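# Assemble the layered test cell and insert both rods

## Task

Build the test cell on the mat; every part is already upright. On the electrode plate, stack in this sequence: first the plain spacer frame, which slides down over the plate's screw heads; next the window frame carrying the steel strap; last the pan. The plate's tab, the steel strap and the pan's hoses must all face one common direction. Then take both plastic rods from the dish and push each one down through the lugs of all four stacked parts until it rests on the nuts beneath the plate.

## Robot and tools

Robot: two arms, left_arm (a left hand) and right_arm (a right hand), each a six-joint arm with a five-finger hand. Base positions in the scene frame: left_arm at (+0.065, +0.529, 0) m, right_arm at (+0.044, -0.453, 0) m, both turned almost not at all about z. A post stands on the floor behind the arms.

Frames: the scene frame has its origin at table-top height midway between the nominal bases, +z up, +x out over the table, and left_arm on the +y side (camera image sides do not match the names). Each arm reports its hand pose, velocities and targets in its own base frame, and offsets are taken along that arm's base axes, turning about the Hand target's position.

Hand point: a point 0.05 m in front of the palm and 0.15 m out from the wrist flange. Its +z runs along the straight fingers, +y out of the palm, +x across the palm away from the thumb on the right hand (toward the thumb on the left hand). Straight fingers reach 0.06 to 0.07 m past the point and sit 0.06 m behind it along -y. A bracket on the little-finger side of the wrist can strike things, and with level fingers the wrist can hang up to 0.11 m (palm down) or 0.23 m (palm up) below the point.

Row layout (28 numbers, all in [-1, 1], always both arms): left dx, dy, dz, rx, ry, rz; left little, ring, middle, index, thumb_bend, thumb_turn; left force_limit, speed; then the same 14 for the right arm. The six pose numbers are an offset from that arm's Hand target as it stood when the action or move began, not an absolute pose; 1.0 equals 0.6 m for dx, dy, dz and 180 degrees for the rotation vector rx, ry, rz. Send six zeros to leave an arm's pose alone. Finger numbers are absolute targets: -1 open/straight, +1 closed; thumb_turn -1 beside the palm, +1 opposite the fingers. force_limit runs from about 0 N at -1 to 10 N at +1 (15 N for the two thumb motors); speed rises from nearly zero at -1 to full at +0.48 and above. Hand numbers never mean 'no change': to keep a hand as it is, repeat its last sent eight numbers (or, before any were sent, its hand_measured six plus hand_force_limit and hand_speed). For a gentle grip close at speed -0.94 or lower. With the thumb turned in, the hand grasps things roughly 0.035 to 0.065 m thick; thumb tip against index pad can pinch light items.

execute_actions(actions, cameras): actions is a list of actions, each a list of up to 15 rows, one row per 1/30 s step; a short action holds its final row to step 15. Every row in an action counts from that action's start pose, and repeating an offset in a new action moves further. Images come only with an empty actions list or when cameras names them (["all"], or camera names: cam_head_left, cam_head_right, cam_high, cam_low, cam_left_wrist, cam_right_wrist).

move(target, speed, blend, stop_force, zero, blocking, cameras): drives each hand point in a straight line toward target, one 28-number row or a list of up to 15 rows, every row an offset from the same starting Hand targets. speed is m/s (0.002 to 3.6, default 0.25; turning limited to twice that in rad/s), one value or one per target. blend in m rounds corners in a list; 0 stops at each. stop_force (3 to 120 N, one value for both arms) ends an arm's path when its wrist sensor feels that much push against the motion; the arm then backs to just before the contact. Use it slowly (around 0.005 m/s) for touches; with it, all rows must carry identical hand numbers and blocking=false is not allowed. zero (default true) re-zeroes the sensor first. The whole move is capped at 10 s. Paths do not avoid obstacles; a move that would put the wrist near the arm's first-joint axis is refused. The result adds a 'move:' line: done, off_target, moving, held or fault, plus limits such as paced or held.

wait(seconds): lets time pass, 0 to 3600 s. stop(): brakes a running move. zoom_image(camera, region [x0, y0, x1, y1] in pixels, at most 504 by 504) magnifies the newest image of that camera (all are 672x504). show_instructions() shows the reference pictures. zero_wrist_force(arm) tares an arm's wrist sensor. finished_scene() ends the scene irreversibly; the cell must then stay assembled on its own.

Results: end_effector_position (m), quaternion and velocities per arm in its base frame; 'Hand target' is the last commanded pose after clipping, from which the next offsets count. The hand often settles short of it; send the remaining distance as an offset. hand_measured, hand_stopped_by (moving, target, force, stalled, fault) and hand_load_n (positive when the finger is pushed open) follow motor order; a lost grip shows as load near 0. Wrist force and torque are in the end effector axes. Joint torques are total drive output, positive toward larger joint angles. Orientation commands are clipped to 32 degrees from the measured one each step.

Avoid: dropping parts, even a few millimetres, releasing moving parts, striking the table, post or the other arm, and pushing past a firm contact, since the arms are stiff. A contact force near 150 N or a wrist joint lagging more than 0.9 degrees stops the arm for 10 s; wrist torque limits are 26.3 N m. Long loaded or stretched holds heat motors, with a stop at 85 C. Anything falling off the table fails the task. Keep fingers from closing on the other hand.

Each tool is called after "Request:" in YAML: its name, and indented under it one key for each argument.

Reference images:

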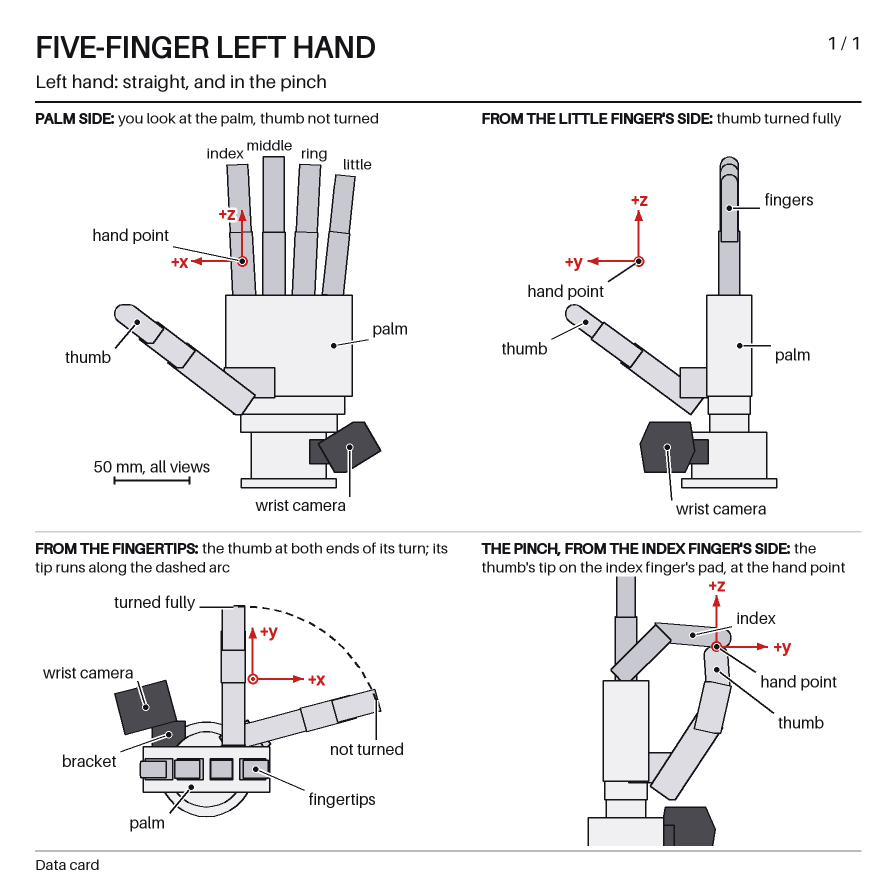

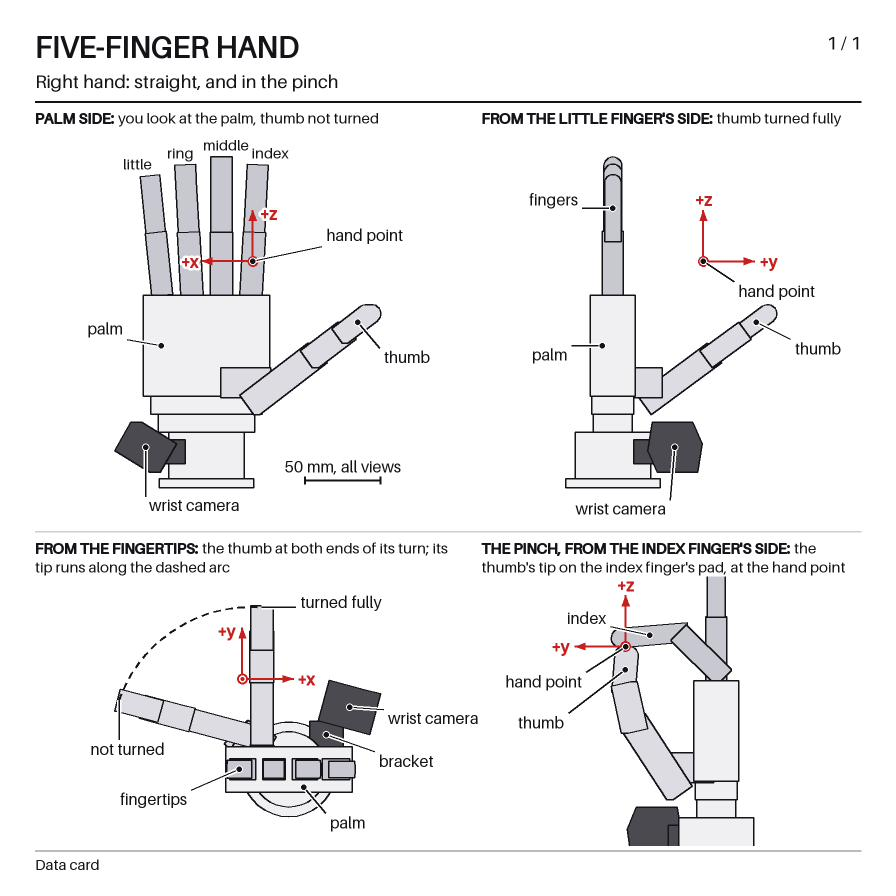

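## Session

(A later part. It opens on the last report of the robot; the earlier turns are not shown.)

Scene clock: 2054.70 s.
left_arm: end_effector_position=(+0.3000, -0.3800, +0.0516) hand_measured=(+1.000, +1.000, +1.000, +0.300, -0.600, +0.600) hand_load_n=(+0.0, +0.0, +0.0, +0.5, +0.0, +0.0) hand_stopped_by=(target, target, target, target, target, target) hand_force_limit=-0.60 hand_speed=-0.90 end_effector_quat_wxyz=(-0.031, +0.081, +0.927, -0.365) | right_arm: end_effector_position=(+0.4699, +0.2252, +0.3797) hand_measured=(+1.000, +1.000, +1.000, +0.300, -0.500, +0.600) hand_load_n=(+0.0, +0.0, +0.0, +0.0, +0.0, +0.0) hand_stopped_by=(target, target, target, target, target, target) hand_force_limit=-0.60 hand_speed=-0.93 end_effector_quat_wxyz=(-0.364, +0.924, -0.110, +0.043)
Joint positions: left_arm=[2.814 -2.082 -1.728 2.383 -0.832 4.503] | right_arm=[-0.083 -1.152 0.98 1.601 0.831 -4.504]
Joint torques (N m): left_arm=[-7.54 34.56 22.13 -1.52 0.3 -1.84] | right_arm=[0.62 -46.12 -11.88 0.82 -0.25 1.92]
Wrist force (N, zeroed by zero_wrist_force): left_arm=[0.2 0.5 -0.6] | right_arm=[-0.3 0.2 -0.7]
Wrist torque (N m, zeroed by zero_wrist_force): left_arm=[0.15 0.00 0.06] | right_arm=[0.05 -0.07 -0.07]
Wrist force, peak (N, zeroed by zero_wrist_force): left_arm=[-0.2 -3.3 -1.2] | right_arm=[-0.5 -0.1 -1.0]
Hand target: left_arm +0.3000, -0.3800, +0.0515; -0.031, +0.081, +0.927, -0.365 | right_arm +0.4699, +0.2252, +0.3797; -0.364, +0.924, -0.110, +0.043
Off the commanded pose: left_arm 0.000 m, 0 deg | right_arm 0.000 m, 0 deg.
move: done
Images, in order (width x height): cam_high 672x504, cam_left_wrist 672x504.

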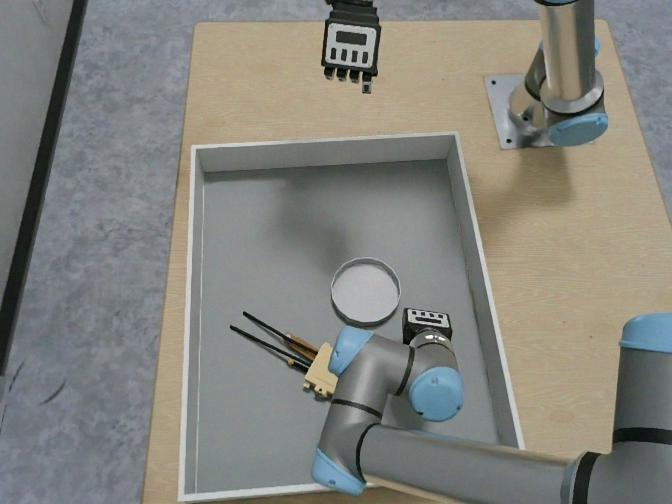

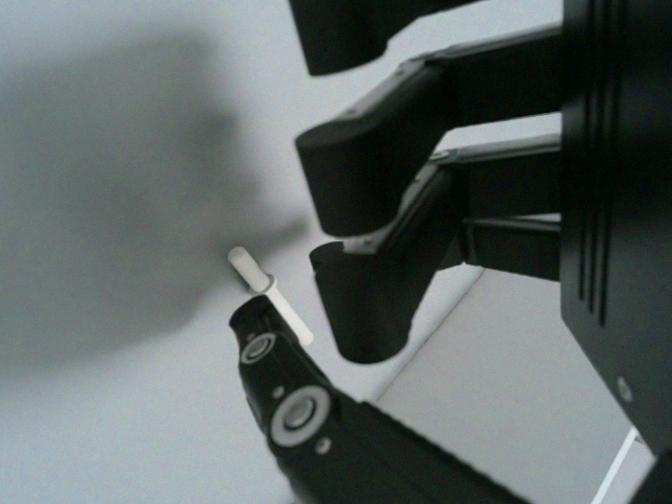

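Request:
move:
  target:
    - [0,0,0.2,0,0,0,1,1,1,0.3,-0.6,0.6,-0.6,-0.9,0,0,0,0,0,0,1,1,1,0.3,-0.5,0.6,-0.6,-0.93]
    - [-0.0167,0.3333,0.5642,0,0,0.639,-1,-1,-0.6,-0.6,-1,1,-0.4,-0.5,0,0,0,0,0,0,1,1,1,0.3,-0.5,0.6,-0.6,-0.93]
  speed: 0.15
  blend: [0.03,0]
  cameras: ["cam_high"]

Scene clock: 2065.93 s.
left_arm: end_effector_position=(+0.2900, -0.1800, +0.3900) hand_measured=(-1.000, -1.000, -0.600, -0.600, -1.000, +1.000) hand_load_n=(+0.0, +0.0, +0.0, +0.0, +0.0, +0.0) hand_stopped_by=(target, target, target, target, target, target) hand_force_limit=-0.40 hand_speed=-0.50 end_effector_quat_wxyz=(-0.291, +0.738, -0.566, +0.222) | right_arm: end_effector_position=(+0.4699, +0.2252, +0.3797) hand_measured=(+1.000, +1.000, +1.000, +0.300, -0.500, +0.600) hand_load_n=(+0.0, +0.0, +0.0, +0.0, +0.0, +0.5) hand_stopped_by=(target, target, target, target, target, target) hand_force_limit=-0.60 hand_speed=-0.93 end_effector_quat_wxyz=(-0.364, +0.924, -0.110, +0.043)
Joint positions: left_arm=[2.868 -1.339 -1.544 1.987 -1.928 2.731] | right_arm=[-0.083 -1.152 0.98 1.601 0.831 -4.504]
Joint torques (N m): left_arm=[6.54 18.37 8.47 -1.28 -1.53 -1.94] | right_arm=[3.23 -44.03 -14.42 0.58 -0.25 1.72]
Wrist force (N, zeroed by zero_wrist_force): left_arm=[0.2 0.4 -0.1] | right_arm=[-0.4 0.3 -0.5]
Wrist torque (N m, zeroed by zero_wrist_force): left_arm=[0.09 0.00 0.00] | right_arm=[0.07 -0.07 -0.06]
Wrist force, peak (N, zeroed by zero_wrist_force): left_arm=[0.5 1.6 0.5] | right_arm=[-0.4 -0.3 -1.1]
Hand target: left_arm +0.2900, -0.1800, +0.3900; -0.291, +0.738, -0.566, +0.222 | right_arm +0.4699, +0.2252, +0.3797; -0.364, +0.924, -0.110, +0.043
Off the commanded pose: left_arm 0.000 m, 0 deg | right_arm 0.000 m, 0 deg.
move: done

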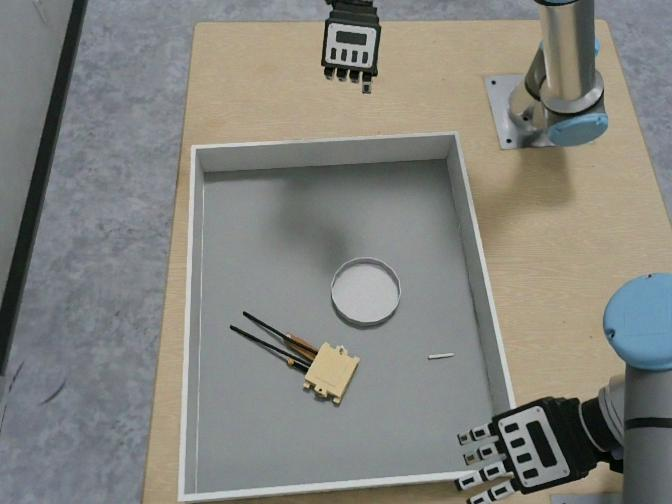

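Request:
move:
  target: [0,0,0,0,0,0,-1,-1,-0.6,-0.6,-1,1,-0.4,-0.5,-0.1898,0.6398,-0.4328,0,0,0.085,1,1,1,0.3,-0.5,0.6,-0.6,-0.93]
  speed: 0.18
  cameras: ["cam_high","cam_right_wrist"]

Scene clock: 2070.00 s.
left_arm: end_effector_position=(+0.2900, -0.1800, +0.3900) hand_measured=(-1.000, -1.000, -0.600, -0.600, -1.000, +1.000) hand_load_n=(+0.0, +0.0, +0.0, +0.5, -0.5, +0.0) hand_stopped_by=(target, target, target, target, target, target) hand_force_limit=-0.40 hand_speed=-0.50 end_effector_quat_wxyz=(-0.291, +0.738, -0.566, +0.222) | right_arm: end_effector_position=(+0.3560, +0.6090, +0.1201) hand_measured=(+1.000, +1.000, +1.000, +0.300, -0.500, +0.600) hand_load_n=(+0.0, +0.0, +0.0, +0.0, +0.0, +0.0) hand_stopped_by=(target, target, target, target, target, target) hand_force_limit=-0.60 hand_speed=-0.93 end_effector_quat_wxyz=(-0.366, +0.930, +0.014, -0.005)
Joint positions: left_arm=[2.868 -1.339 -1.544 1.987 -1.928 2.731] | right_arm=[0.675 -0.764 0.927 0.897 0.994 -3.914]
Joint torques (N m): left_arm=[3.75 16.84 13.9 -1.17 -0.51 -1.87] | right_arm=[7.04 -44.59 -19.81 -0.18 -1.96 -1.32]
Wrist force (N, zeroed by zero_wrist_force): left_arm=[0.1 0.3 -0.3] | right_arm=[-0.2 -0.2 -0.7]
Wrist torque (N m, zeroed by zero_wrist_force): left_arm=[0.07 0.01 0.00] | right_arm=[-0.01 -0.04 -0.02]
Wrist force, peak (N, zeroed by zero_wrist_force): left_arm=[0.2 0.7 -0.4] | right_arm=[0.1 0.1 -1.9]
Hand target: left_arm +0.2900, -0.1800, +0.3900; -0.291, +0.738, -0.566, +0.222 | right_arm +0.3560, +0.6091, +0.1200; -0.367, +0.930, +0.014, -0.005
Off the commanded pose: left_arm 0.000 m, 0 deg | right_arm 0.000 m, 0 deg.
move: done

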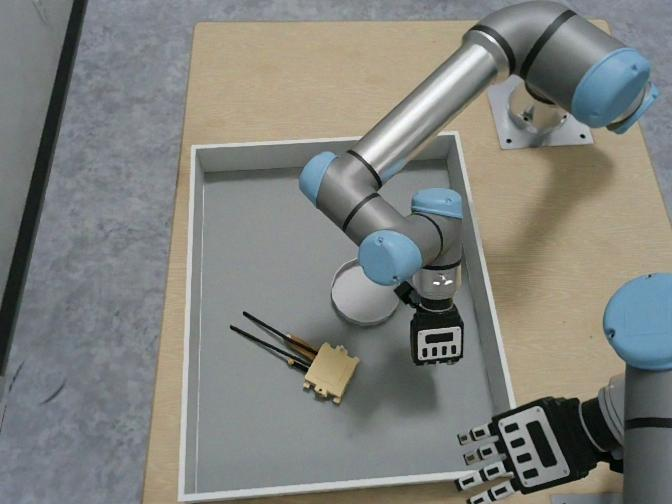

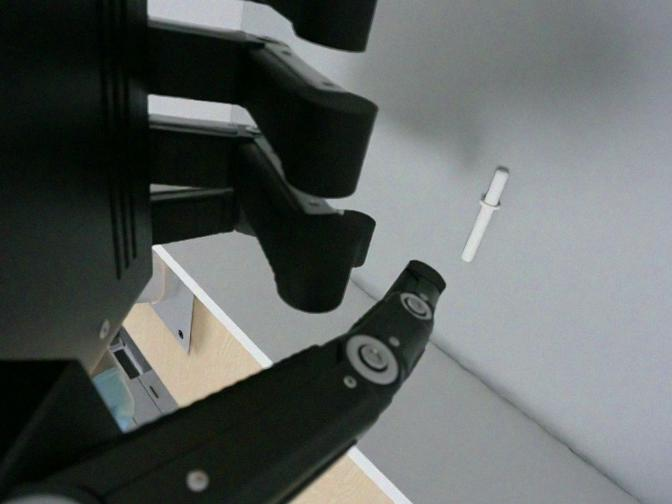

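Request:
move:
  target: [0,0,0,0,0,0,-1,-1,-0.6,-0.6,-1,1,-0.4,-0.5,0.0135,0.0003,-0.1167,0,0,0.0217,1,1,1,0.3,-0.5,0.6,-0.6,-0.93]
  speed: 0.08
  cameras: ["cam_right_wrist"]

Request:
zoom_image:
  camera: "cam_right_wrist"
  region: [300, 180, 470, 350]

Scene clock: 2072.60 s.
left_arm: end_effector_position=(+0.2900, -0.1800, +0.3900) hand_measured=(-1.000, -1.000, -0.600, -0.600, -1.000, +1.000) hand_load_n=(+0.0, +0.0, +0.0, +0.0, +0.0, +0.0) hand_stopped_by=(target, target, target, target, target, target) hand_force_limit=-0.40 hand_speed=-0.50 end_effector_quat_wxyz=(-0.291, +0.738, -0.566, +0.222) | right_arm: end_effector_position=(+0.3641, +0.6092, +0.0498) hand_measured=(+1.000, +1.000, +1.000, +0.300, -0.500, +0.600) hand_load_n=(+0.0, +0.0, +0.0, +0.0, +0.0, +0.0) hand_stopped_by=(target, target, target, target, target, target) hand_force_limit=-0.60 hand_speed=-0.93 end_effector_quat_wxyz=(-0.366, +0.929, +0.046, -0.018) end_effector_velocity=(+0.000, +0.000, +0.003) end_effector_angular_velocity=(-0.001, -0.001, -0.004)
Joint positions: left_arm=[2.868 -1.339 -1.544 1.987 -1.928 2.731] | right_arm=[0.662 -0.672 0.954 0.828 0.956 -4]
Joint velocities: left_arm=[within noise] | right_arm=[0 -0.004 -0.002 0.002 0.003 0.005]
Joint torques (N m): left_arm=[0.69 17.06 17.58 -1.04 -0.07 -1.9] | right_arm=[5.94 -64.89 -28.19 3.09 0.41 2.15]
Wrist force (N, zeroed by zero_wrist_force): left_arm=[0.0 0.6 -0.2] | right_arm=[0.1 -0.5 -0.7]
Wrist torque (N m, zeroed by zero_wrist_force): left_arm=[0.11 0.03 -0.02] | right_arm=[-0.06 -0.11 -0.06]
Wrist force, peak (N, zeroed by zero_wrist_force): left_arm=[0.2 0.7 -0.2] | right_arm=[-0.4 -1.1 -1.4]
Hand target: left_arm +0.2900, -0.1800, +0.3900; -0.291, +0.738, -0.566, +0.222 | right_arm +0.3641, +0.6093, +0.0500; -0.366, +0.929, +0.046, -0.018
Off the commanded pose: left_arm 0.000 m, 0 deg | right_arm 0.000 m, 0 deg.
move: done

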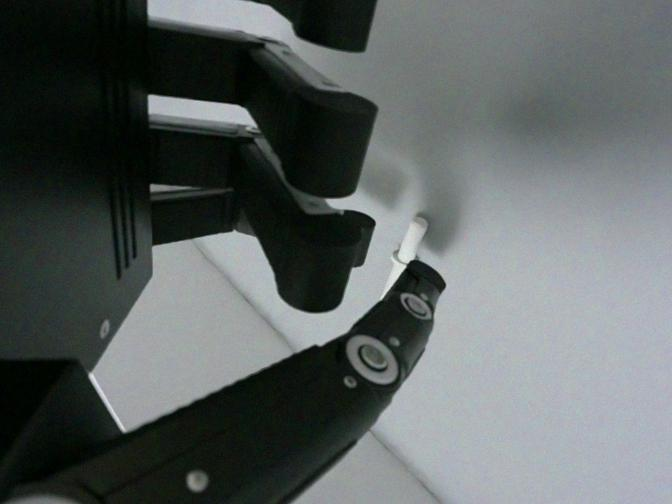

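Scaled by 2.965.

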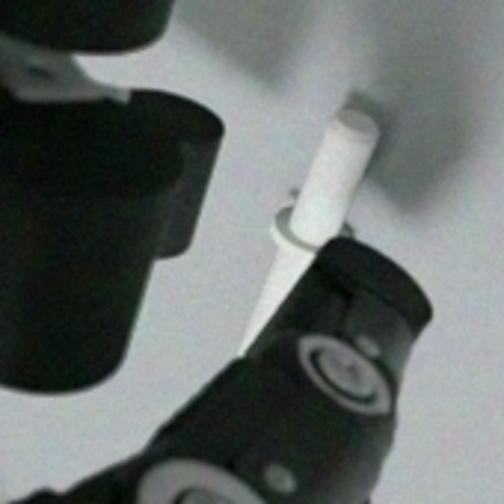

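Request:
move:
  target: [0,0,0,0,0,0,-1,-1,-0.6,-0.6,-1,1,-0.4,-0.5,-0.0102,0.0062,-0.0333,0,0,-0.007,1,1,1,0.3,-0.5,0.6,-0.6,-0.93]
  speed: 0.04
  cameras: ["cam_right_wrist"]

Request:
zoom_image:
  camera: "cam_right_wrist"
  region: [300, 180, 470, 350]

Scene clock: 2075.03 s.
left_arm: end_effector_position=(+0.2900, -0.1800, +0.3900) hand_measured=(-1.000, -1.000, -0.600, -0.600, -1.000, +1.000) hand_load_n=(+0.0, +0.0, +0.0, +0.0, +0.0, +0.0) hand_stopped_by=(target, target, target, target, target, target) hand_force_limit=-0.40 hand_speed=-0.50 end_effector_quat_wxyz=(-0.291, +0.738, -0.566, +0.222) | right_arm: end_effector_position=(+0.3578, +0.6130, +0.0298) hand_measured=(+1.000, +1.000, +1.000, +0.300, -0.500, +0.600) hand_load_n=(+0.0, +0.0, +0.0, +0.0, -0.5, +0.0) hand_stopped_by=(target, target, target, target, target, target) hand_force_limit=-0.60 hand_speed=-0.93 end_effector_quat_wxyz=(-0.366, +0.930, +0.036, -0.014)
Joint positions: left_arm=[2.868 -1.339 -1.544 1.987 -1.928 2.731] | right_arm=[0.674 -0.669 0.996 0.761 0.972 -3.963]
Joint torques (N m): left_arm=[-0.33 15.52 19.73 -1.02 0.62 -1.73] | right_arm=[-7.3 -58.5 -28.63 3.16 -2.23 -2.54]
Wrist force (N, zeroed by zero_wrist_force): left_arm=[0.2 0.5 -0.1] | right_arm=[0.1 -0.3 -1.0]
Wrist torque (N m, zeroed by zero_wrist_force): left_arm=[0.09 0.01 -0.01] | right_arm=[0.01 -0.08 -0.03]
Wrist force, peak (N, zeroed by zero_wrist_force): left_arm=[0.0 0.7 -0.1] | right_arm=[-0.2 -0.6 -1.1]
Hand target: left_arm +0.2900, -0.1800, +0.3900; -0.291, +0.738, -0.566, +0.222 | right_arm +0.3580, +0.6130, +0.0300; -0.366, +0.930, +0.036, -0.014
Off the commanded pose: left_arm 0.000 m, 0 deg | right_arm 0.000 m, 0 deg.
move: done

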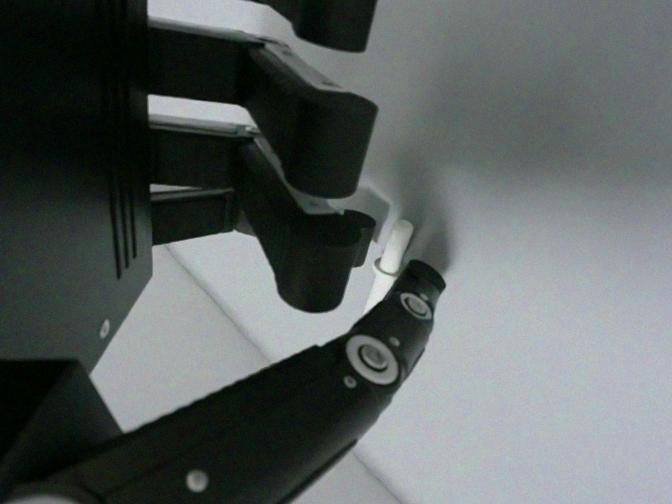

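Scaled by 2.965.

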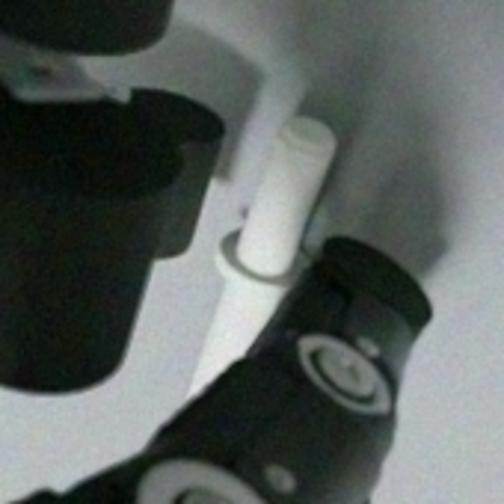

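Request:
move:
  target: [0,0,0,0,0,0,-1,-1,-0.6,-0.6,-1,1,-0.4,-0.5,0,0,-0.02,0,0,0,1,1,1,0.3,-0.5,0.6,-0.6,-0.93]
  speed: 0.004
  stop_force: 3
  cameras: ["cam_right_wrist"]

Scene clock: 2082.50 s.
left_arm: end_effector_position=(+0.2900, -0.1800, +0.3900) hand_measured=(-1.000, -1.000, -0.600, -0.600, -1.000, +1.000) hand_load_n=(+0.0, -0.5, +0.0, +0.0, +0.0, +0.0) hand_stopped_by=(target, target, target, target, target, target) hand_force_limit=-0.40 hand_speed=-0.50 end_effector_quat_wxyz=(-0.291, +0.738, -0.566, +0.222) | right_arm: end_effector_position=(+0.3580, +0.6130, +0.0221) hand_measured=(+1.000, +1.000, +1.000, +0.300, -0.500, +0.600) hand_load_n=(+0.0, +0.5, +0.0, +0.0, +0.0, +0.0) hand_stopped_by=(target, target, target, target, target, target) hand_force_limit=-0.60 hand_speed=-0.93 end_effector_quat_wxyz=(-0.366, +0.930, +0.036, -0.014)
Joint positions: left_arm=[2.868 -1.339 -1.544 1.987 -1.928 2.731] | right_arm=[0.674 -0.662 1.003 0.746 0.972 -3.963]
Joint torques (N m): left_arm=[-0.89 14.78 26.58 -1.14 0.44 -1.29] | right_arm=[-6.77 -63.32 -27.47 2.98 -1.34 -2.45]
Wrist force (N, zeroed by zero_wrist_force): left_arm=[0.1 0.5 -0.2] | right_arm=[-0.4 -1.3 -3.2]
Wrist torque (N m, zeroed by zero_wrist_force): left_arm=[0.10 0.02 -0.01] | right_arm=[-0.08 0.01 -0.06]
Wrist force, peak (N, zeroed by zero_wrist_force): left_arm=[0.1 0.7 -0.3] | right_arm=[-0.3 -3.1 -4.3]
Hand target: left_arm +0.2900, -0.1800, +0.3900; -0.291, +0.738, -0.566, +0.222 | right_arm +0.3580, +0.6130, +0.0221; -0.366, +0.930, +0.036, -0.014 (not the last commanded pose)
Off the commanded pose: left_arm 0.000 m, 0 deg | right_arm 0.004 m, 0 deg.
move: contact (right_arm)

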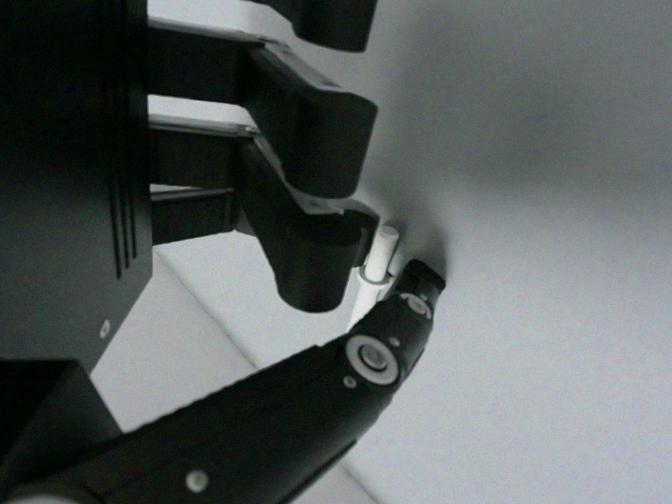

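Request:
move:
  target:
    - [0,0,0,0,0,0,-1,-1,-0.6,-0.6,-1,1,-0.4,-0.5,0,0,0.0012,0,0,0,1,1,1,0.3,-0.5,0.6,-0.6,-0.93]
    - [0,0,0,0,0,0,-1,-1,-0.6,-0.6,-1,1,-0.4,-0.5,0,0,0.0012,0,0,0,1,1,1,0.3,-0.28,0.6,-0.5,-0.93]
  speed: 0.01
  cameras: ["cam_right_wrist"]

Request:
zoom_image:
  camera: "cam_right_wrist"
  region: [300, 180, 470, 350]

Scene clock: 2085.77 s.
left_arm: end_effector_position=(+0.2900, -0.1800, +0.3900) hand_measured=(-1.000, -1.000, -0.600, -0.600, -1.000, +1.000) hand_load_n=(+0.0, +0.0, +0.0, +0.0, +0.0, +0.0) hand_stopped_by=(target, target, target, target, target, target) hand_force_limit=-0.40 hand_speed=-0.50 end_effector_quat_wxyz=(-0.291, +0.738, -0.566, +0.222) | right_arm: end_effector_position=(+0.3580, +0.6130, +0.0228) hand_measured=(+1.000, +1.000, +1.000, +0.300, -0.324, +0.600) hand_load_n=(+0.0, +0.0, +0.0, +3.5, +4.0, +1.0) hand_stopped_by=(target, target, target, target, force, target) hand_force_limit=-0.50 hand_speed=-0.93 end_effector_quat_wxyz=(-0.366, +0.930, +0.036, -0.014)
Joint positions: left_arm=[2.868 -1.339 -1.544 1.987 -1.928 2.731] | right_arm=[0.674 -0.663 1.003 0.747 0.972 -3.963]
Joint torques (N m): left_arm=[-1.11 12.92 26.98 -1.07 0.48 -1.32] | right_arm=[-2.63 -43.17 -8.24 -0.23 0.05 -2.39]
Wrist force (N, zeroed by zero_wrist_force): left_arm=[0.1 0.3 -0.2] | right_arm=[-0.4 -0.3 -1.3]
Wrist torque (N m, zeroed by zero_wrist_force): left_arm=[0.07 0.01 -0.01] | right_arm=[0.01 0.01 -0.04]
Wrist force, peak (N, zeroed by zero_wrist_force): left_arm=[0.1 0.6 -0.4] | right_arm=[-0.6 -2.9 -3.5]
Hand target: left_arm +0.2900, -0.1800, +0.3900; -0.291, +0.738, -0.566, +0.222 | right_arm +0.3580, +0.6130, +0.0228; -0.366, +0.930, +0.036, -0.014
Off the commanded pose: left_arm 0.000 m, 0 deg | right_arm 0.000 m, 0 deg.
move: done

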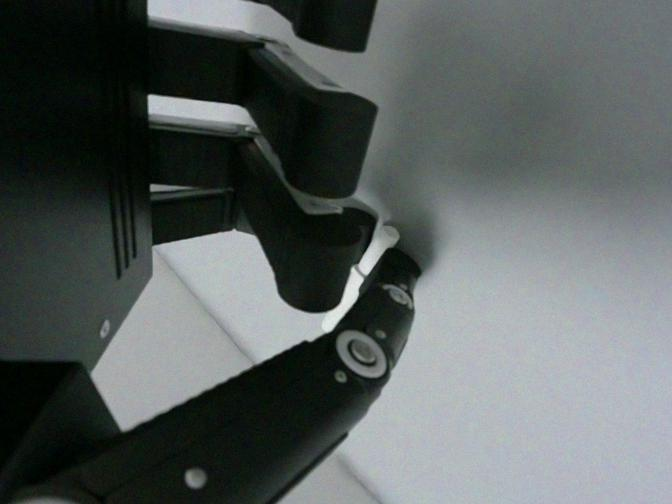

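Scaled by 2.965.

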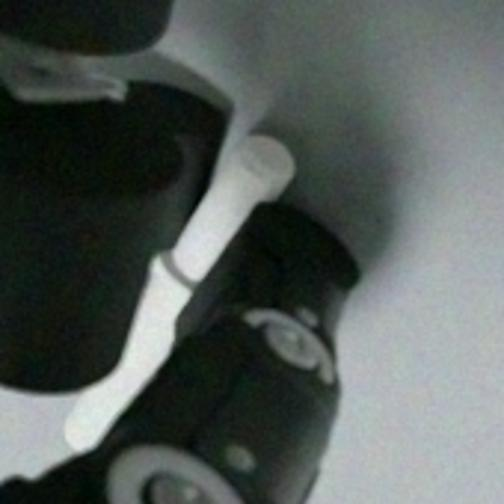

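Request:
move:
  target: [0,0,0,0,0,0,-1,-1,-0.6,-0.6,-1,1,-0.4,-0.5,0,0,0,0,0,0,1,1,1,0.3,-0.5,0.6,-0.6,-0.9]
  speed: 0.01
  cameras: ["cam_right_wrist"]

Request:
zoom_image:
  camera: "cam_right_wrist"
  region: [300, 180, 470, 350]

Scene clock: 2091.10 s.
left_arm: end_effector_position=(+0.2900, -0.1800, +0.3900) hand_measured=(-1.000, -1.000, -0.600, -0.600, -1.000, +1.000) hand_load_n=(+0.0, +0.0, +0.0, +0.0, +0.0, +0.0) hand_stopped_by=(target, target, target, target, target, target) hand_force_limit=-0.40 hand_speed=-0.50 end_effector_quat_wxyz=(-0.291, +0.738, -0.566, +0.222) | right_arm: end_effector_position=(+0.3580, +0.6130, +0.0228) hand_measured=(+1.000, +1.000, +1.000, +0.300, -0.500, +0.600) hand_load_n=(+0.0, +0.0, +0.0, +0.0, +0.0, +0.0) hand_stopped_by=(target, target, target, target, target, target) hand_force_limit=-0.60 hand_speed=-0.90 end_effector_quat_wxyz=(-0.366, +0.930, +0.036, -0.014)
Joint positions: left_arm=[2.868 -1.339 -1.544 1.987 -1.928 2.731] | right_arm=[0.674 -0.663 1.003 0.747 0.972 -3.963]
Joint torques (N m): left_arm=[-1 12.18 26.47 -1.16 0.4 -1.18] | right_arm=[-0.5 -43.5 -8.29 0.11 0.19 -2.28]
Wrist force (N, zeroed by zero_wrist_force): left_arm=[0.3 0.3 -0.3] | right_arm=[-0.3 -0.2 -0.7]
Wrist torque (N m, zeroed by zero_wrist_force): left_arm=[0.07 -0.02 0.00] | right_arm=[0.00 -0.02 -0.04]
Wrist force, peak (N, zeroed by zero_wrist_force): left_arm=[0.2 0.7 -0.3] | right_arm=[0.0 -1.1 -1.9]
Hand target: left_arm +0.2900, -0.1800, +0.3900; -0.291, +0.738, -0.566, +0.222 | right_arm +0.3580, +0.6130, +0.0228; -0.366, +0.930, +0.036, -0.014
Off the commanded pose: left_arm 0.000 m, 0 deg | right_arm 0.000 m, 0 deg.
move: done

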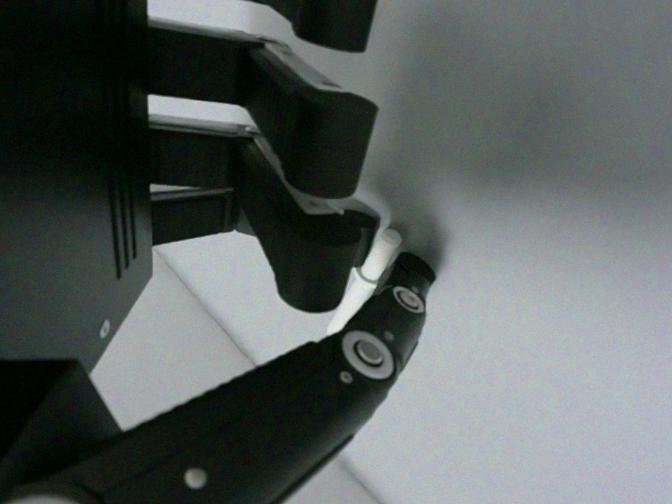

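Scaled by 2.965.

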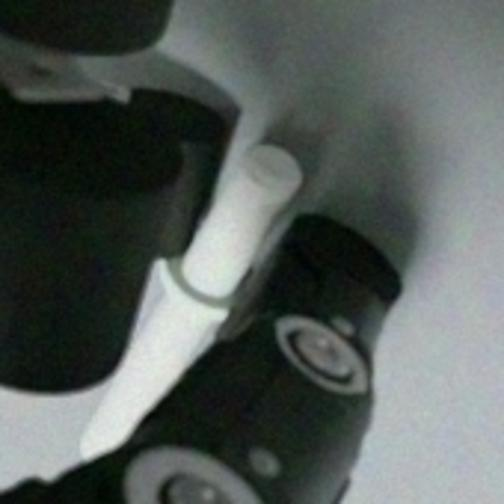

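Request:
move:
  target:
    - [0,0,0,0,0,0,-1,-1,-0.6,-0.6,-1,1,-0.4,-0.5,0,0,0.03,0,0,0,1,1,1,0.3,-0.5,0.6,-0.6,-0.9]
    - [0,0,0,0,0,0,-1,-1,-0.6,-0.6,-1,1,-0.4,-0.5,-0.0022,0.0028,0.03,0,0,-0.0633,1,1,1,0.3,-0.5,0.6,-0.6,-0.9]
  speed: 0.03
  cameras: ["cam_right_wrist"]

Request:
zoom_image:
  camera: "cam_right_wrist"
  region: [300, 180, 470, 350]

Scene clock: 2097.67 s.
left_arm: end_effector_position=(+0.2900, -0.1800, +0.3900) hand_measured=(-1.000, -1.000, -0.600, -0.600, -1.000, +1.000) hand_load_n=(+0.0, +0.0, +0.0, +0.0, +0.0, +0.0) hand_stopped_by=(target, target, target, target, target, target) hand_force_limit=-0.40 hand_speed=-0.50 end_effector_quat_wxyz=(-0.291, +0.738, -0.566, +0.222) | right_arm: end_effector_position=(+0.3566, +0.6147, +0.0408) hand_measured=(+1.000, +1.000, +1.000, +0.300, -0.500, +0.600) hand_load_n=(+0.0, +0.0, +0.0, +0.0, +0.0, +0.0) hand_stopped_by=(target, target, target, target, target, target) hand_force_limit=-0.60 hand_speed=-0.90 end_effector_quat_wxyz=(-0.366, +0.929, -0.057, +0.023) end_effector_velocity=(-0.001, +0.000, +0.000) end_effector_angular_velocity=(+0.000, -0.002, +0.007)
Joint positions: left_arm=[2.868 -1.339 -1.544 1.987 -1.928 2.731] | right_arm=[0.697 -0.754 1.099 0.627 1.087 -3.741]
Joint velocities: left_arm=[within noise] | right_arm=[0 0 0 0.002 -0.003 -0.007]
Joint torques (N m): left_arm=[-1.25 11.5 26.46 -1.19 0.56 -1.01] | right_arm=[1.87 -46.37 -26.91 2.83 -1.8 -2.23]
Wrist force (N, zeroed by zero_wrist_force): left_arm=[0.1 0.7 -0.2] | right_arm=[-0.1 0.2 -0.3]
Wrist torque (N m, zeroed by zero_wrist_force): left_arm=[0.12 0.01 -0.01] | right_arm=[0.04 -0.06 -0.05]
Wrist force, peak (N, zeroed by zero_wrist_force): left_arm=[0.0 0.6 -0.4] | right_arm=[0.0 -1.0 -1.0]
Hand target: left_arm +0.2900, -0.1800, +0.3900; -0.291, +0.738, -0.566, +0.222 | right_arm +0.3566, +0.6147, +0.0408; -0.366, +0.929, -0.057, +0.022
Off the commanded pose: left_arm 0.000 m, 0 deg | right_arm 0.000 m, 0 deg.
move: done

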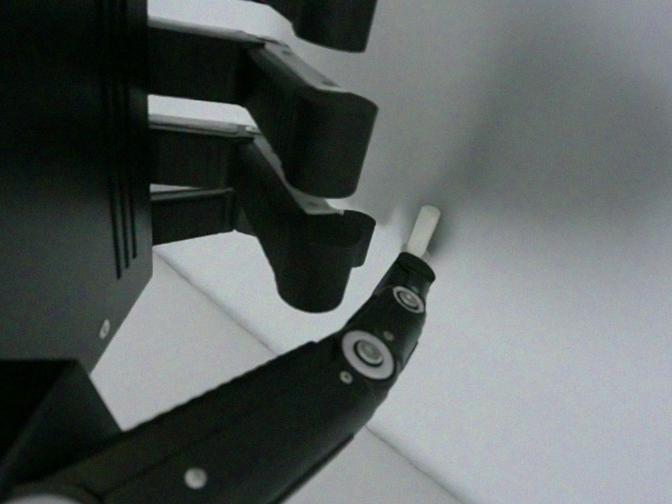

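Scaled by 2.965.

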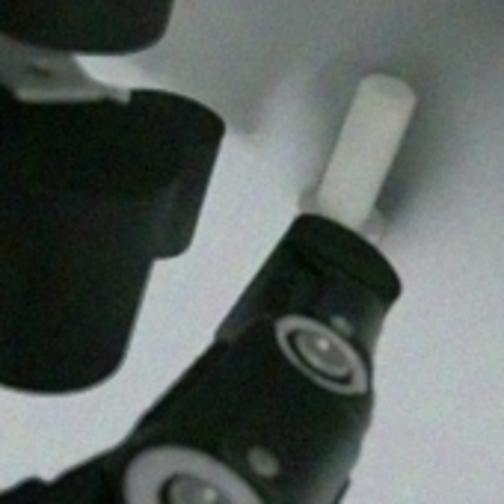

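Request:
move:
  target: [0,0,0,0,0,0,-1,-1,-0.6,-0.6,-1,1,-0.4,-0.5,0.0055,-0.004,-0.0133,0,0,0,1,1,1,0.3,-0.5,0.6,-0.6,-0.9]
  speed: 0.03
  cameras: ["cam_right_wrist"]

Request:
zoom_image:
  camera: "cam_right_wrist"
  region: [300, 180, 470, 350]

Scene clock: 2099.63 s.
left_arm: end_effector_position=(+0.2900, -0.1800, +0.3900) hand_measured=(-1.000, -1.000, -0.600, -0.600, -1.000, +1.000) hand_load_n=(+0.0, +0.0, +0.0, +0.0, +0.0, +0.0) hand_stopped_by=(target, target, target, target, target, target) hand_force_limit=-0.40 hand_speed=-0.50 end_effector_quat_wxyz=(-0.291, +0.738, -0.566, +0.222) | right_arm: end_effector_position=(+0.3600, +0.6122, +0.0325) hand_measured=(+1.000, +1.000, +1.000, +0.300, -0.500, +0.600) hand_load_n=(+0.0, +0.0, +0.0, +0.0, +0.0, +0.0) hand_stopped_by=(target, target, target, target, target, target) hand_force_limit=-0.60 hand_speed=-0.90 end_effector_quat_wxyz=(-0.366, +0.929, -0.057, +0.022)
Joint positions: left_arm=[2.868 -1.339 -1.544 1.987 -1.928 2.731] | right_arm=[0.69 -0.746 1.106 0.615 1.083 -3.748]
Joint torques (N m): left_arm=[-0.66 9.61 26.51 -1.15 0.46 -0.99] | right_arm=[7.48 -62.82 -23.04 2.74 -0.42 0.28]
Wrist force (N, zeroed by zero_wrist_force): left_arm=[0.0 0.3 -0.2] | right_arm=[-0.1 0.2 -0.6]
Wrist torque (N m, zeroed by zero_wrist_force): left_arm=[0.07 0.02 -0.01] | right_arm=[0.06 -0.07 0.02]
Wrist force, peak (N, zeroed by zero_wrist_force): left_arm=[0.3 0.6 -0.1] | right_arm=[0.0 0.5 -0.9]
Hand target: left_arm +0.2900, -0.1800, +0.3900; -0.291, +0.738, -0.566, +0.222 | right_arm +0.3599, +0.6123, +0.0328; -0.366, +0.929, -0.057, +0.022
Off the commanded pose: left_arm 0.000 m, 0 deg | right_arm 0.000 m, 0 deg.
move: done

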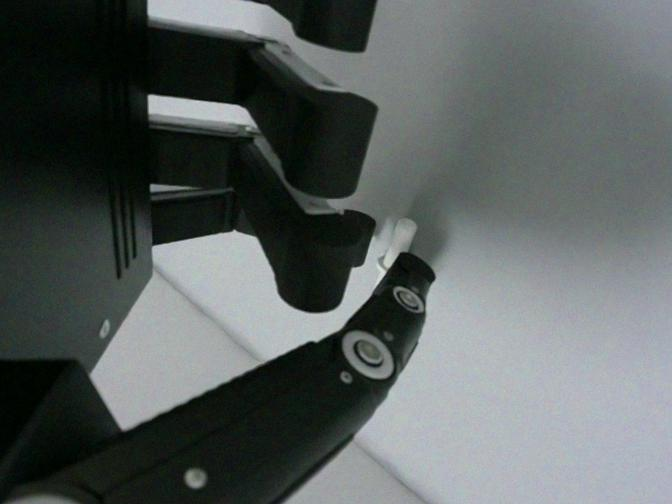

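Scaled by 2.965.

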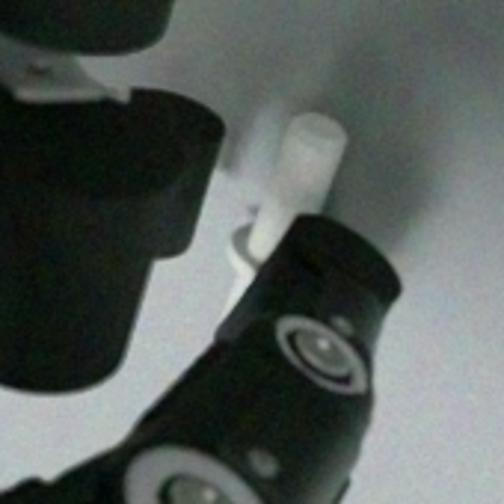

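Request:
move:
  target: [0,0,0,0,0,0,-1,-1,-0.6,-0.6,-1,1,-0.4,-0.5,0,0,-0.0083,0,0,0,1,1,1,0.3,-0.5,0.6,-0.6,-0.9]
  speed: 0.01
  cameras: ["cam_right_wrist"]

Request:
move:
  target: [0,0,0,0,0,0,-1,-1,-0.6,-0.6,-1,1,-0.4,-0.5,0,0,-0.017,0,0,0,1,1,1,0.3,-0.5,0.6,-0.6,-0.9]
  speed: 0.004
  stop_force: 3
  cameras: ["cam_right_wrist"]

Request:
zoom_image:
  camera: "cam_right_wrist"
  region: [300, 180, 470, 350]

Scene clock: 2101.37 s.
left_arm: end_effector_position=(+0.2900, -0.1800, +0.3900) hand_measured=(-1.000, -1.000, -0.600, -0.600, -1.000, +1.000) hand_load_n=(+0.0, +0.0, +0.0, +0.0, +0.0, +0.0) hand_stopped_by=(target, target, target, target, target, target) hand_force_limit=-0.40 hand_speed=-0.50 end_effector_quat_wxyz=(-0.291, +0.738, -0.566, +0.222) | right_arm: end_effector_position=(+0.3599, +0.6123, +0.0277) hand_measured=(+1.000, +1.000, +1.000, +0.300, -0.500, +0.600) hand_load_n=(+0.0, +0.0, +0.0, +0.0, +0.0, +0.0) hand_stopped_by=(target, target, target, target, target, target) hand_force_limit=-0.60 hand_speed=-0.90 end_effector_quat_wxyz=(-0.366, +0.929, -0.057, +0.022)
Joint positions: left_arm=[2.868 -1.339 -1.544 1.987 -1.928 2.731] | right_arm=[0.691 -0.741 1.111 0.605 1.083 -3.748]
Joint torques (N m): left_arm=[-0.82 8.92 26.73 -1.21 0.36 -0.95] | right_arm=[9.06 -48.72 -12.93 1.08 0.81 1.88]
Wrist force (N, zeroed by zero_wrist_force): left_arm=[0.1 0.4 -0.4] | right_arm=[-0.2 0.3 -0.5]
Wrist torque (N m, zeroed by zero_wrist_force): left_arm=[0.09 0.00 -0.01] | right_arm=[0.07 -0.06 0.01]
Wrist force, peak (N, zeroed by zero_wrist_force): left_arm=[0.3 0.6 -0.2] | right_arm=[0.0 0.5 -1.2]
Hand target: left_arm +0.2900, -0.1800, +0.3900; -0.291, +0.738, -0.566, +0.222 | right_arm +0.3599, +0.6123, +0.0278; -0.366, +0.929, -0.057, +0.022
Off the commanded pose: left_arm 0.000 m, 0 deg | right_arm 0.000 m, 0 deg.
move: done

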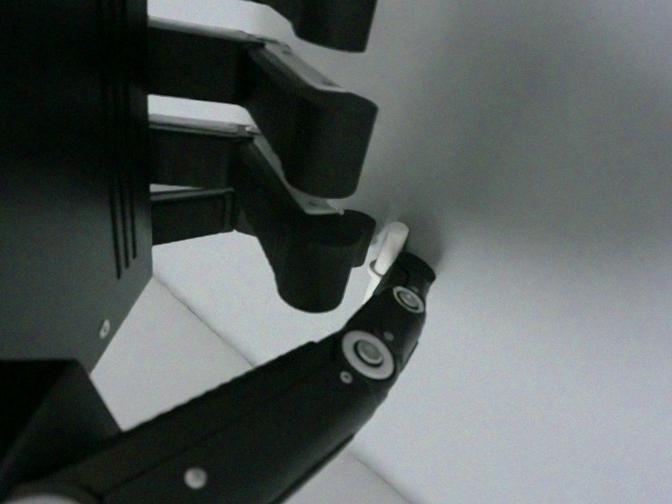

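Scene clock: 2104.27 s.
left_arm: end_effector_position=(+0.2900, -0.1800, +0.3900) hand_measured=(-1.000, -1.000, -0.600, -0.600, -1.000, +1.000) hand_load_n=(+0.0, +0.0, +0.0, +0.0, +0.0, +0.0) hand_stopped_by=(target, target, target, target, target, target) hand_force_limit=-0.40 hand_speed=-0.50 end_effector_quat_wxyz=(-0.291, +0.738, -0.566, +0.222) | right_arm: end_effector_position=(+0.3599, +0.6123, +0.0215) hand_measured=(+1.000, +1.000, +1.000, +0.300, -0.500, +0.600) hand_load_n=(+0.0, +0.0, +0.0, +0.0, -0.5, +0.0) hand_stopped_by=(target, target, target, target, target, target) hand_force_limit=-0.60 hand_speed=-0.90 end_effector_quat_wxyz=(-0.366, +0.929, -0.057, +0.023)
Joint positions: left_arm=[2.868 -1.339 -1.544 1.987 -1.928 2.731] | right_arm=[0.691 -0.735 1.117 0.594 1.083 -3.748]
Joint torques (N m): left_arm=[-1.25 9.08 26.78 -1.1 0.53 -0.78] | right_arm=[8.09 -61.82 -28.18 2.63 0.8 1.67]
Wrist force (N, zeroed by zero_wrist_force): left_arm=[0.3 0.3 -0.2] | right_arm=[-0.1 -1.5 -2.9]
Wrist torque (N m, zeroed by zero_wrist_force): left_arm=[0.07 -0.01 0.01] | right_arm=[-0.06 -0.04 0.00]
Wrist force, peak (N, zeroed by zero_wrist_force): left_arm=[0.2 0.7 -0.4] | right_arm=[0.3 -3.9 -4.1]
Hand target: left_arm +0.2900, -0.1800, +0.3900; -0.291, +0.738, -0.566, +0.222 | right_arm +0.3599, +0.6123, +0.0215; -0.366, +0.929, -0.057, +0.023 (not the last commanded pose)
Off the commanded pose: left_arm 0.000 m, 0 deg | right_arm 0.004 m, 0 deg.
move: contact (right_arm)

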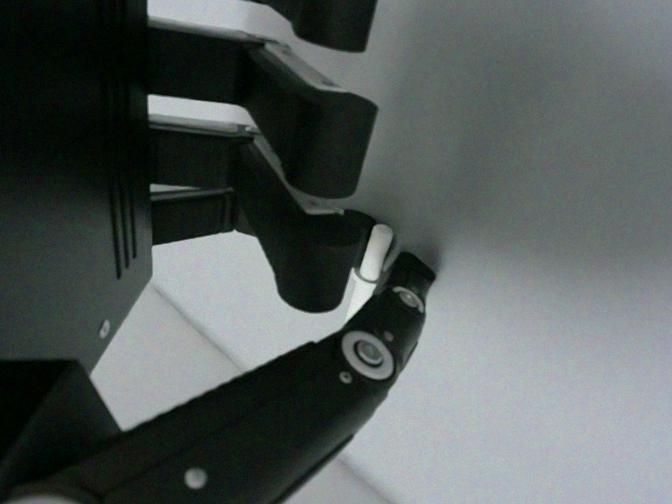

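Scaled by 2.965.

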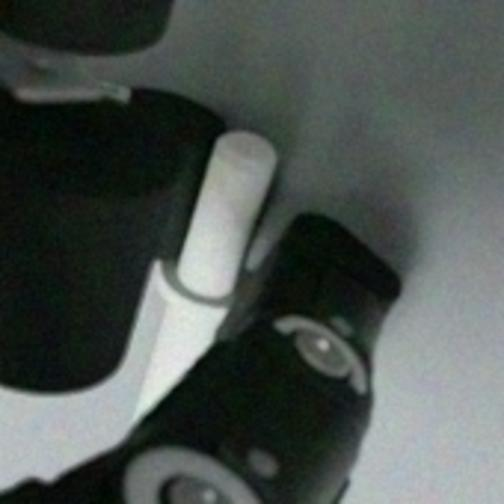

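Request:
move:
  target:
    - [0,0,0,0,0,0,-1,-1,-0.6,-0.6,-1,1,-0.4,-0.5,0,0,0.0013,0,0,0,1,1,1,0.3,-0.5,0.6,-0.6,-0.9]
    - [0,0,0,0,0,0,-1,-1,-0.6,-0.6,-1,1,-0.4,-0.5,0,0,0.0013,0,0,0,1,1,1,0.3,-0.28,0.6,-0.6,-0.93]
  speed: 0.01
  cameras: ["cam_right_wrist"]

Request:
zoom_image:
  camera: "cam_right_wrist"
  region: [300, 180, 470, 350]

Scene clock: 2107.40 s.
left_arm: end_effector_position=(+0.2900, -0.1800, +0.3900) hand_measured=(-1.000, -1.000, -0.600, -0.600, -1.000, +1.000) hand_load_n=(+0.0, -0.5, +0.0, +0.0, +0.0, +0.0) hand_stopped_by=(target, target, target, target, target, target) hand_force_limit=-0.40 hand_speed=-0.50 end_effector_quat_wxyz=(-0.291, +0.738, -0.566, +0.222) | right_arm: end_effector_position=(+0.3599, +0.6123, +0.0222) hand_measured=(+1.000, +1.000, +1.000, +0.300, -0.354, +0.600) hand_load_n=(+0.0, +0.0, +0.0, +2.5, +3.0, +0.5) hand_stopped_by=(target, target, target, target, force, target) hand_force_limit=-0.60 hand_speed=-0.93 end_effector_quat_wxyz=(-0.366, +0.929, -0.057, +0.023)
Joint positions: left_arm=[2.868 -1.339 -1.544 1.987 -1.928 2.731] | right_arm=[0.691 -0.736 1.116 0.595 1.083 -3.748]
Joint torques (N m): left_arm=[-0.54 8.44 25.99 -1.19 0.46 -0.71] | right_arm=[8.26 -41.96 -7.89 -0.56 0.6 1.61]
Wrist force (N, zeroed by zero_wrist_force): left_arm=[0.0 0.3 -0.2] | right_arm=[0.0 -0.1 -1.1]
Wrist torque (N m, zeroed by zero_wrist_force): left_arm=[0.07 0.02 -0.01] | right_arm=[0.03 -0.07 0.00]
Wrist force, peak (N, zeroed by zero_wrist_force): left_arm=[0.2 0.7 -0.2] | right_arm=[-0.1 -2.9 -3.6]
Hand target: left_arm +0.2900, -0.1800, +0.3900; -0.291, +0.738, -0.566, +0.222 | right_arm +0.3599, +0.6123, +0.0222; -0.366, +0.929, -0.057, +0.023
Off the commanded pose: left_arm 0.000 m, 0 deg | right_arm 0.000 m, 0 deg.
move: done

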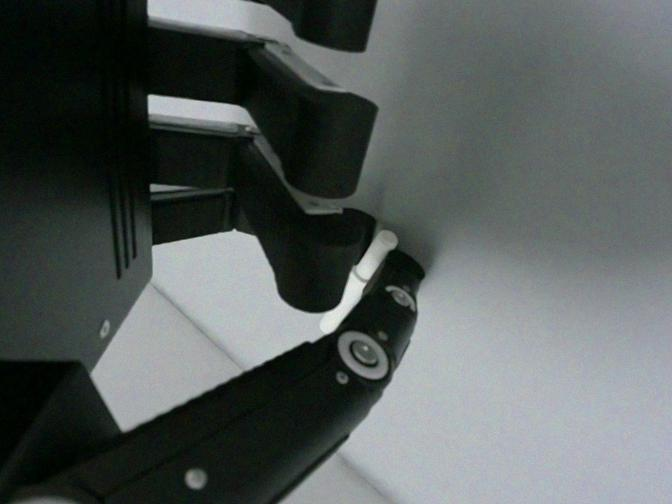

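Scaled by 2.965.

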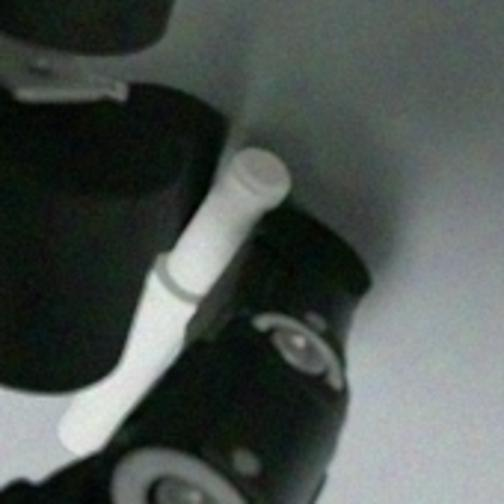

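Request:
move:
  target:
    - [0,0,0,0,0,0,-1,-1,-0.6,-0.6,-1,1,-0.4,-0.5,0,0,0.1,0,0,0,1,1,1,0.3,-0.28,0.6,-0.6,-0.93]
    - [0,0,0,0,0,0,-1,-1,-0.6,-0.6,-1,1,-0.4,-0.5,0.05,-0.25,0.3,0,0,-0.0361,1,1,1,0.3,-0.28,0.6,-0.6,-0.93]
    - [0,0,0,0,0,0,-1,-1,-0.6,-0.6,-1,1,-0.4,-0.5,0.1835,-0.6455,0.5963,0,0,-0.0361,1,1,1,0.3,-0.28,0.6,-0.6,-0.93]
  speed: 0.12
  blend: 0.02
  cameras: ["cam_right_wrist"]

Request:
zoom_image:
  camera: "cam_right_wrist"
  region: [300, 180, 470, 350]

Scene clock: 2115.10 s.
left_arm: end_effector_position=(+0.2900, -0.1800, +0.3900) hand_measured=(-1.000, -1.000, -0.600, -0.600, -1.000, +1.000) hand_load_n=(+0.0, +0.0, +0.0, +0.0, +0.0, +0.0) hand_stopped_by=(target, target, target, target, target, target) hand_force_limit=-0.40 hand_speed=-0.50 end_effector_quat_wxyz=(-0.291, +0.738, -0.566, +0.222) | right_arm: end_effector_position=(+0.4701, +0.2250, +0.3799) hand_measured=(+1.000, +1.000, +1.000, +0.300, -0.354, +0.600) hand_load_n=(+0.0, +0.0, +0.5, +2.5, +3.0, +1.0) hand_stopped_by=(target, target, target, target, force, target) hand_force_limit=-0.60 hand_speed=-0.93 end_effector_quat_wxyz=(-0.364, +0.924, -0.109, +0.043)
Joint positions: left_arm=[2.868 -1.339 -1.544 1.987 -1.928 2.731] | right_arm=[-0.083 -1.151 0.978 1.603 0.831 -4.505]
Joint torques (N m): left_arm=[-0.51 5.82 26.43 -1.09 0.53 -0.48] | right_arm=[-4.73 -49.26 -17.25 3.64 0.35 -0.87]
Wrist force (N, zeroed by zero_wrist_force): left_arm=[0.0 0.4 -0.5] | right_arm=[-0.1 0.0 -0.6]
Wrist torque (N m, zeroed by zero_wrist_force): left_arm=[0.10 0.01 -0.02] | right_arm=[0.03 -0.11 -0.07]
Wrist force, peak (N, zeroed by zero_wrist_force): left_arm=[0.3 0.8 -0.2] | right_arm=[0.3 0.1 -1.6]
Hand target: left_arm +0.2900, -0.1800, +0.3900; -0.291, +0.738, -0.566, +0.222 | right_arm +0.4700, +0.2250, +0.3800; -0.364, +0.924, -0.109, +0.043
Off the commanded pose: left_arm 0.000 m, 0 deg | right_arm 0.000 m, 0 deg.
move: done

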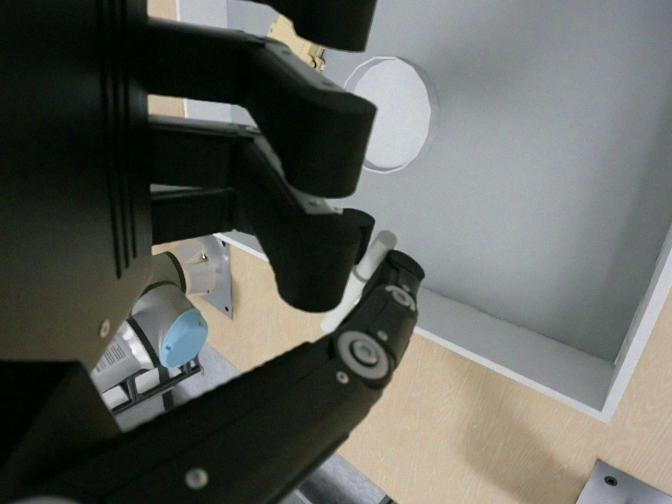

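Scaled by 2.965.

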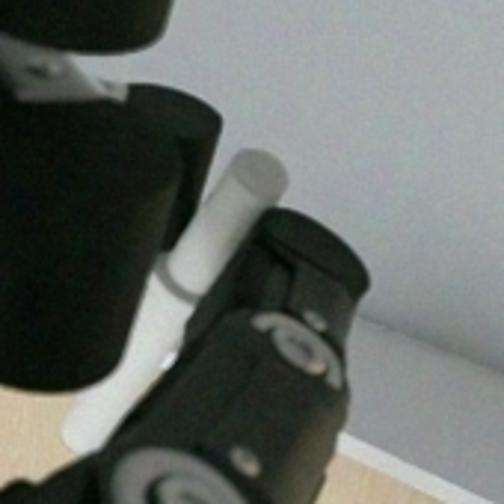

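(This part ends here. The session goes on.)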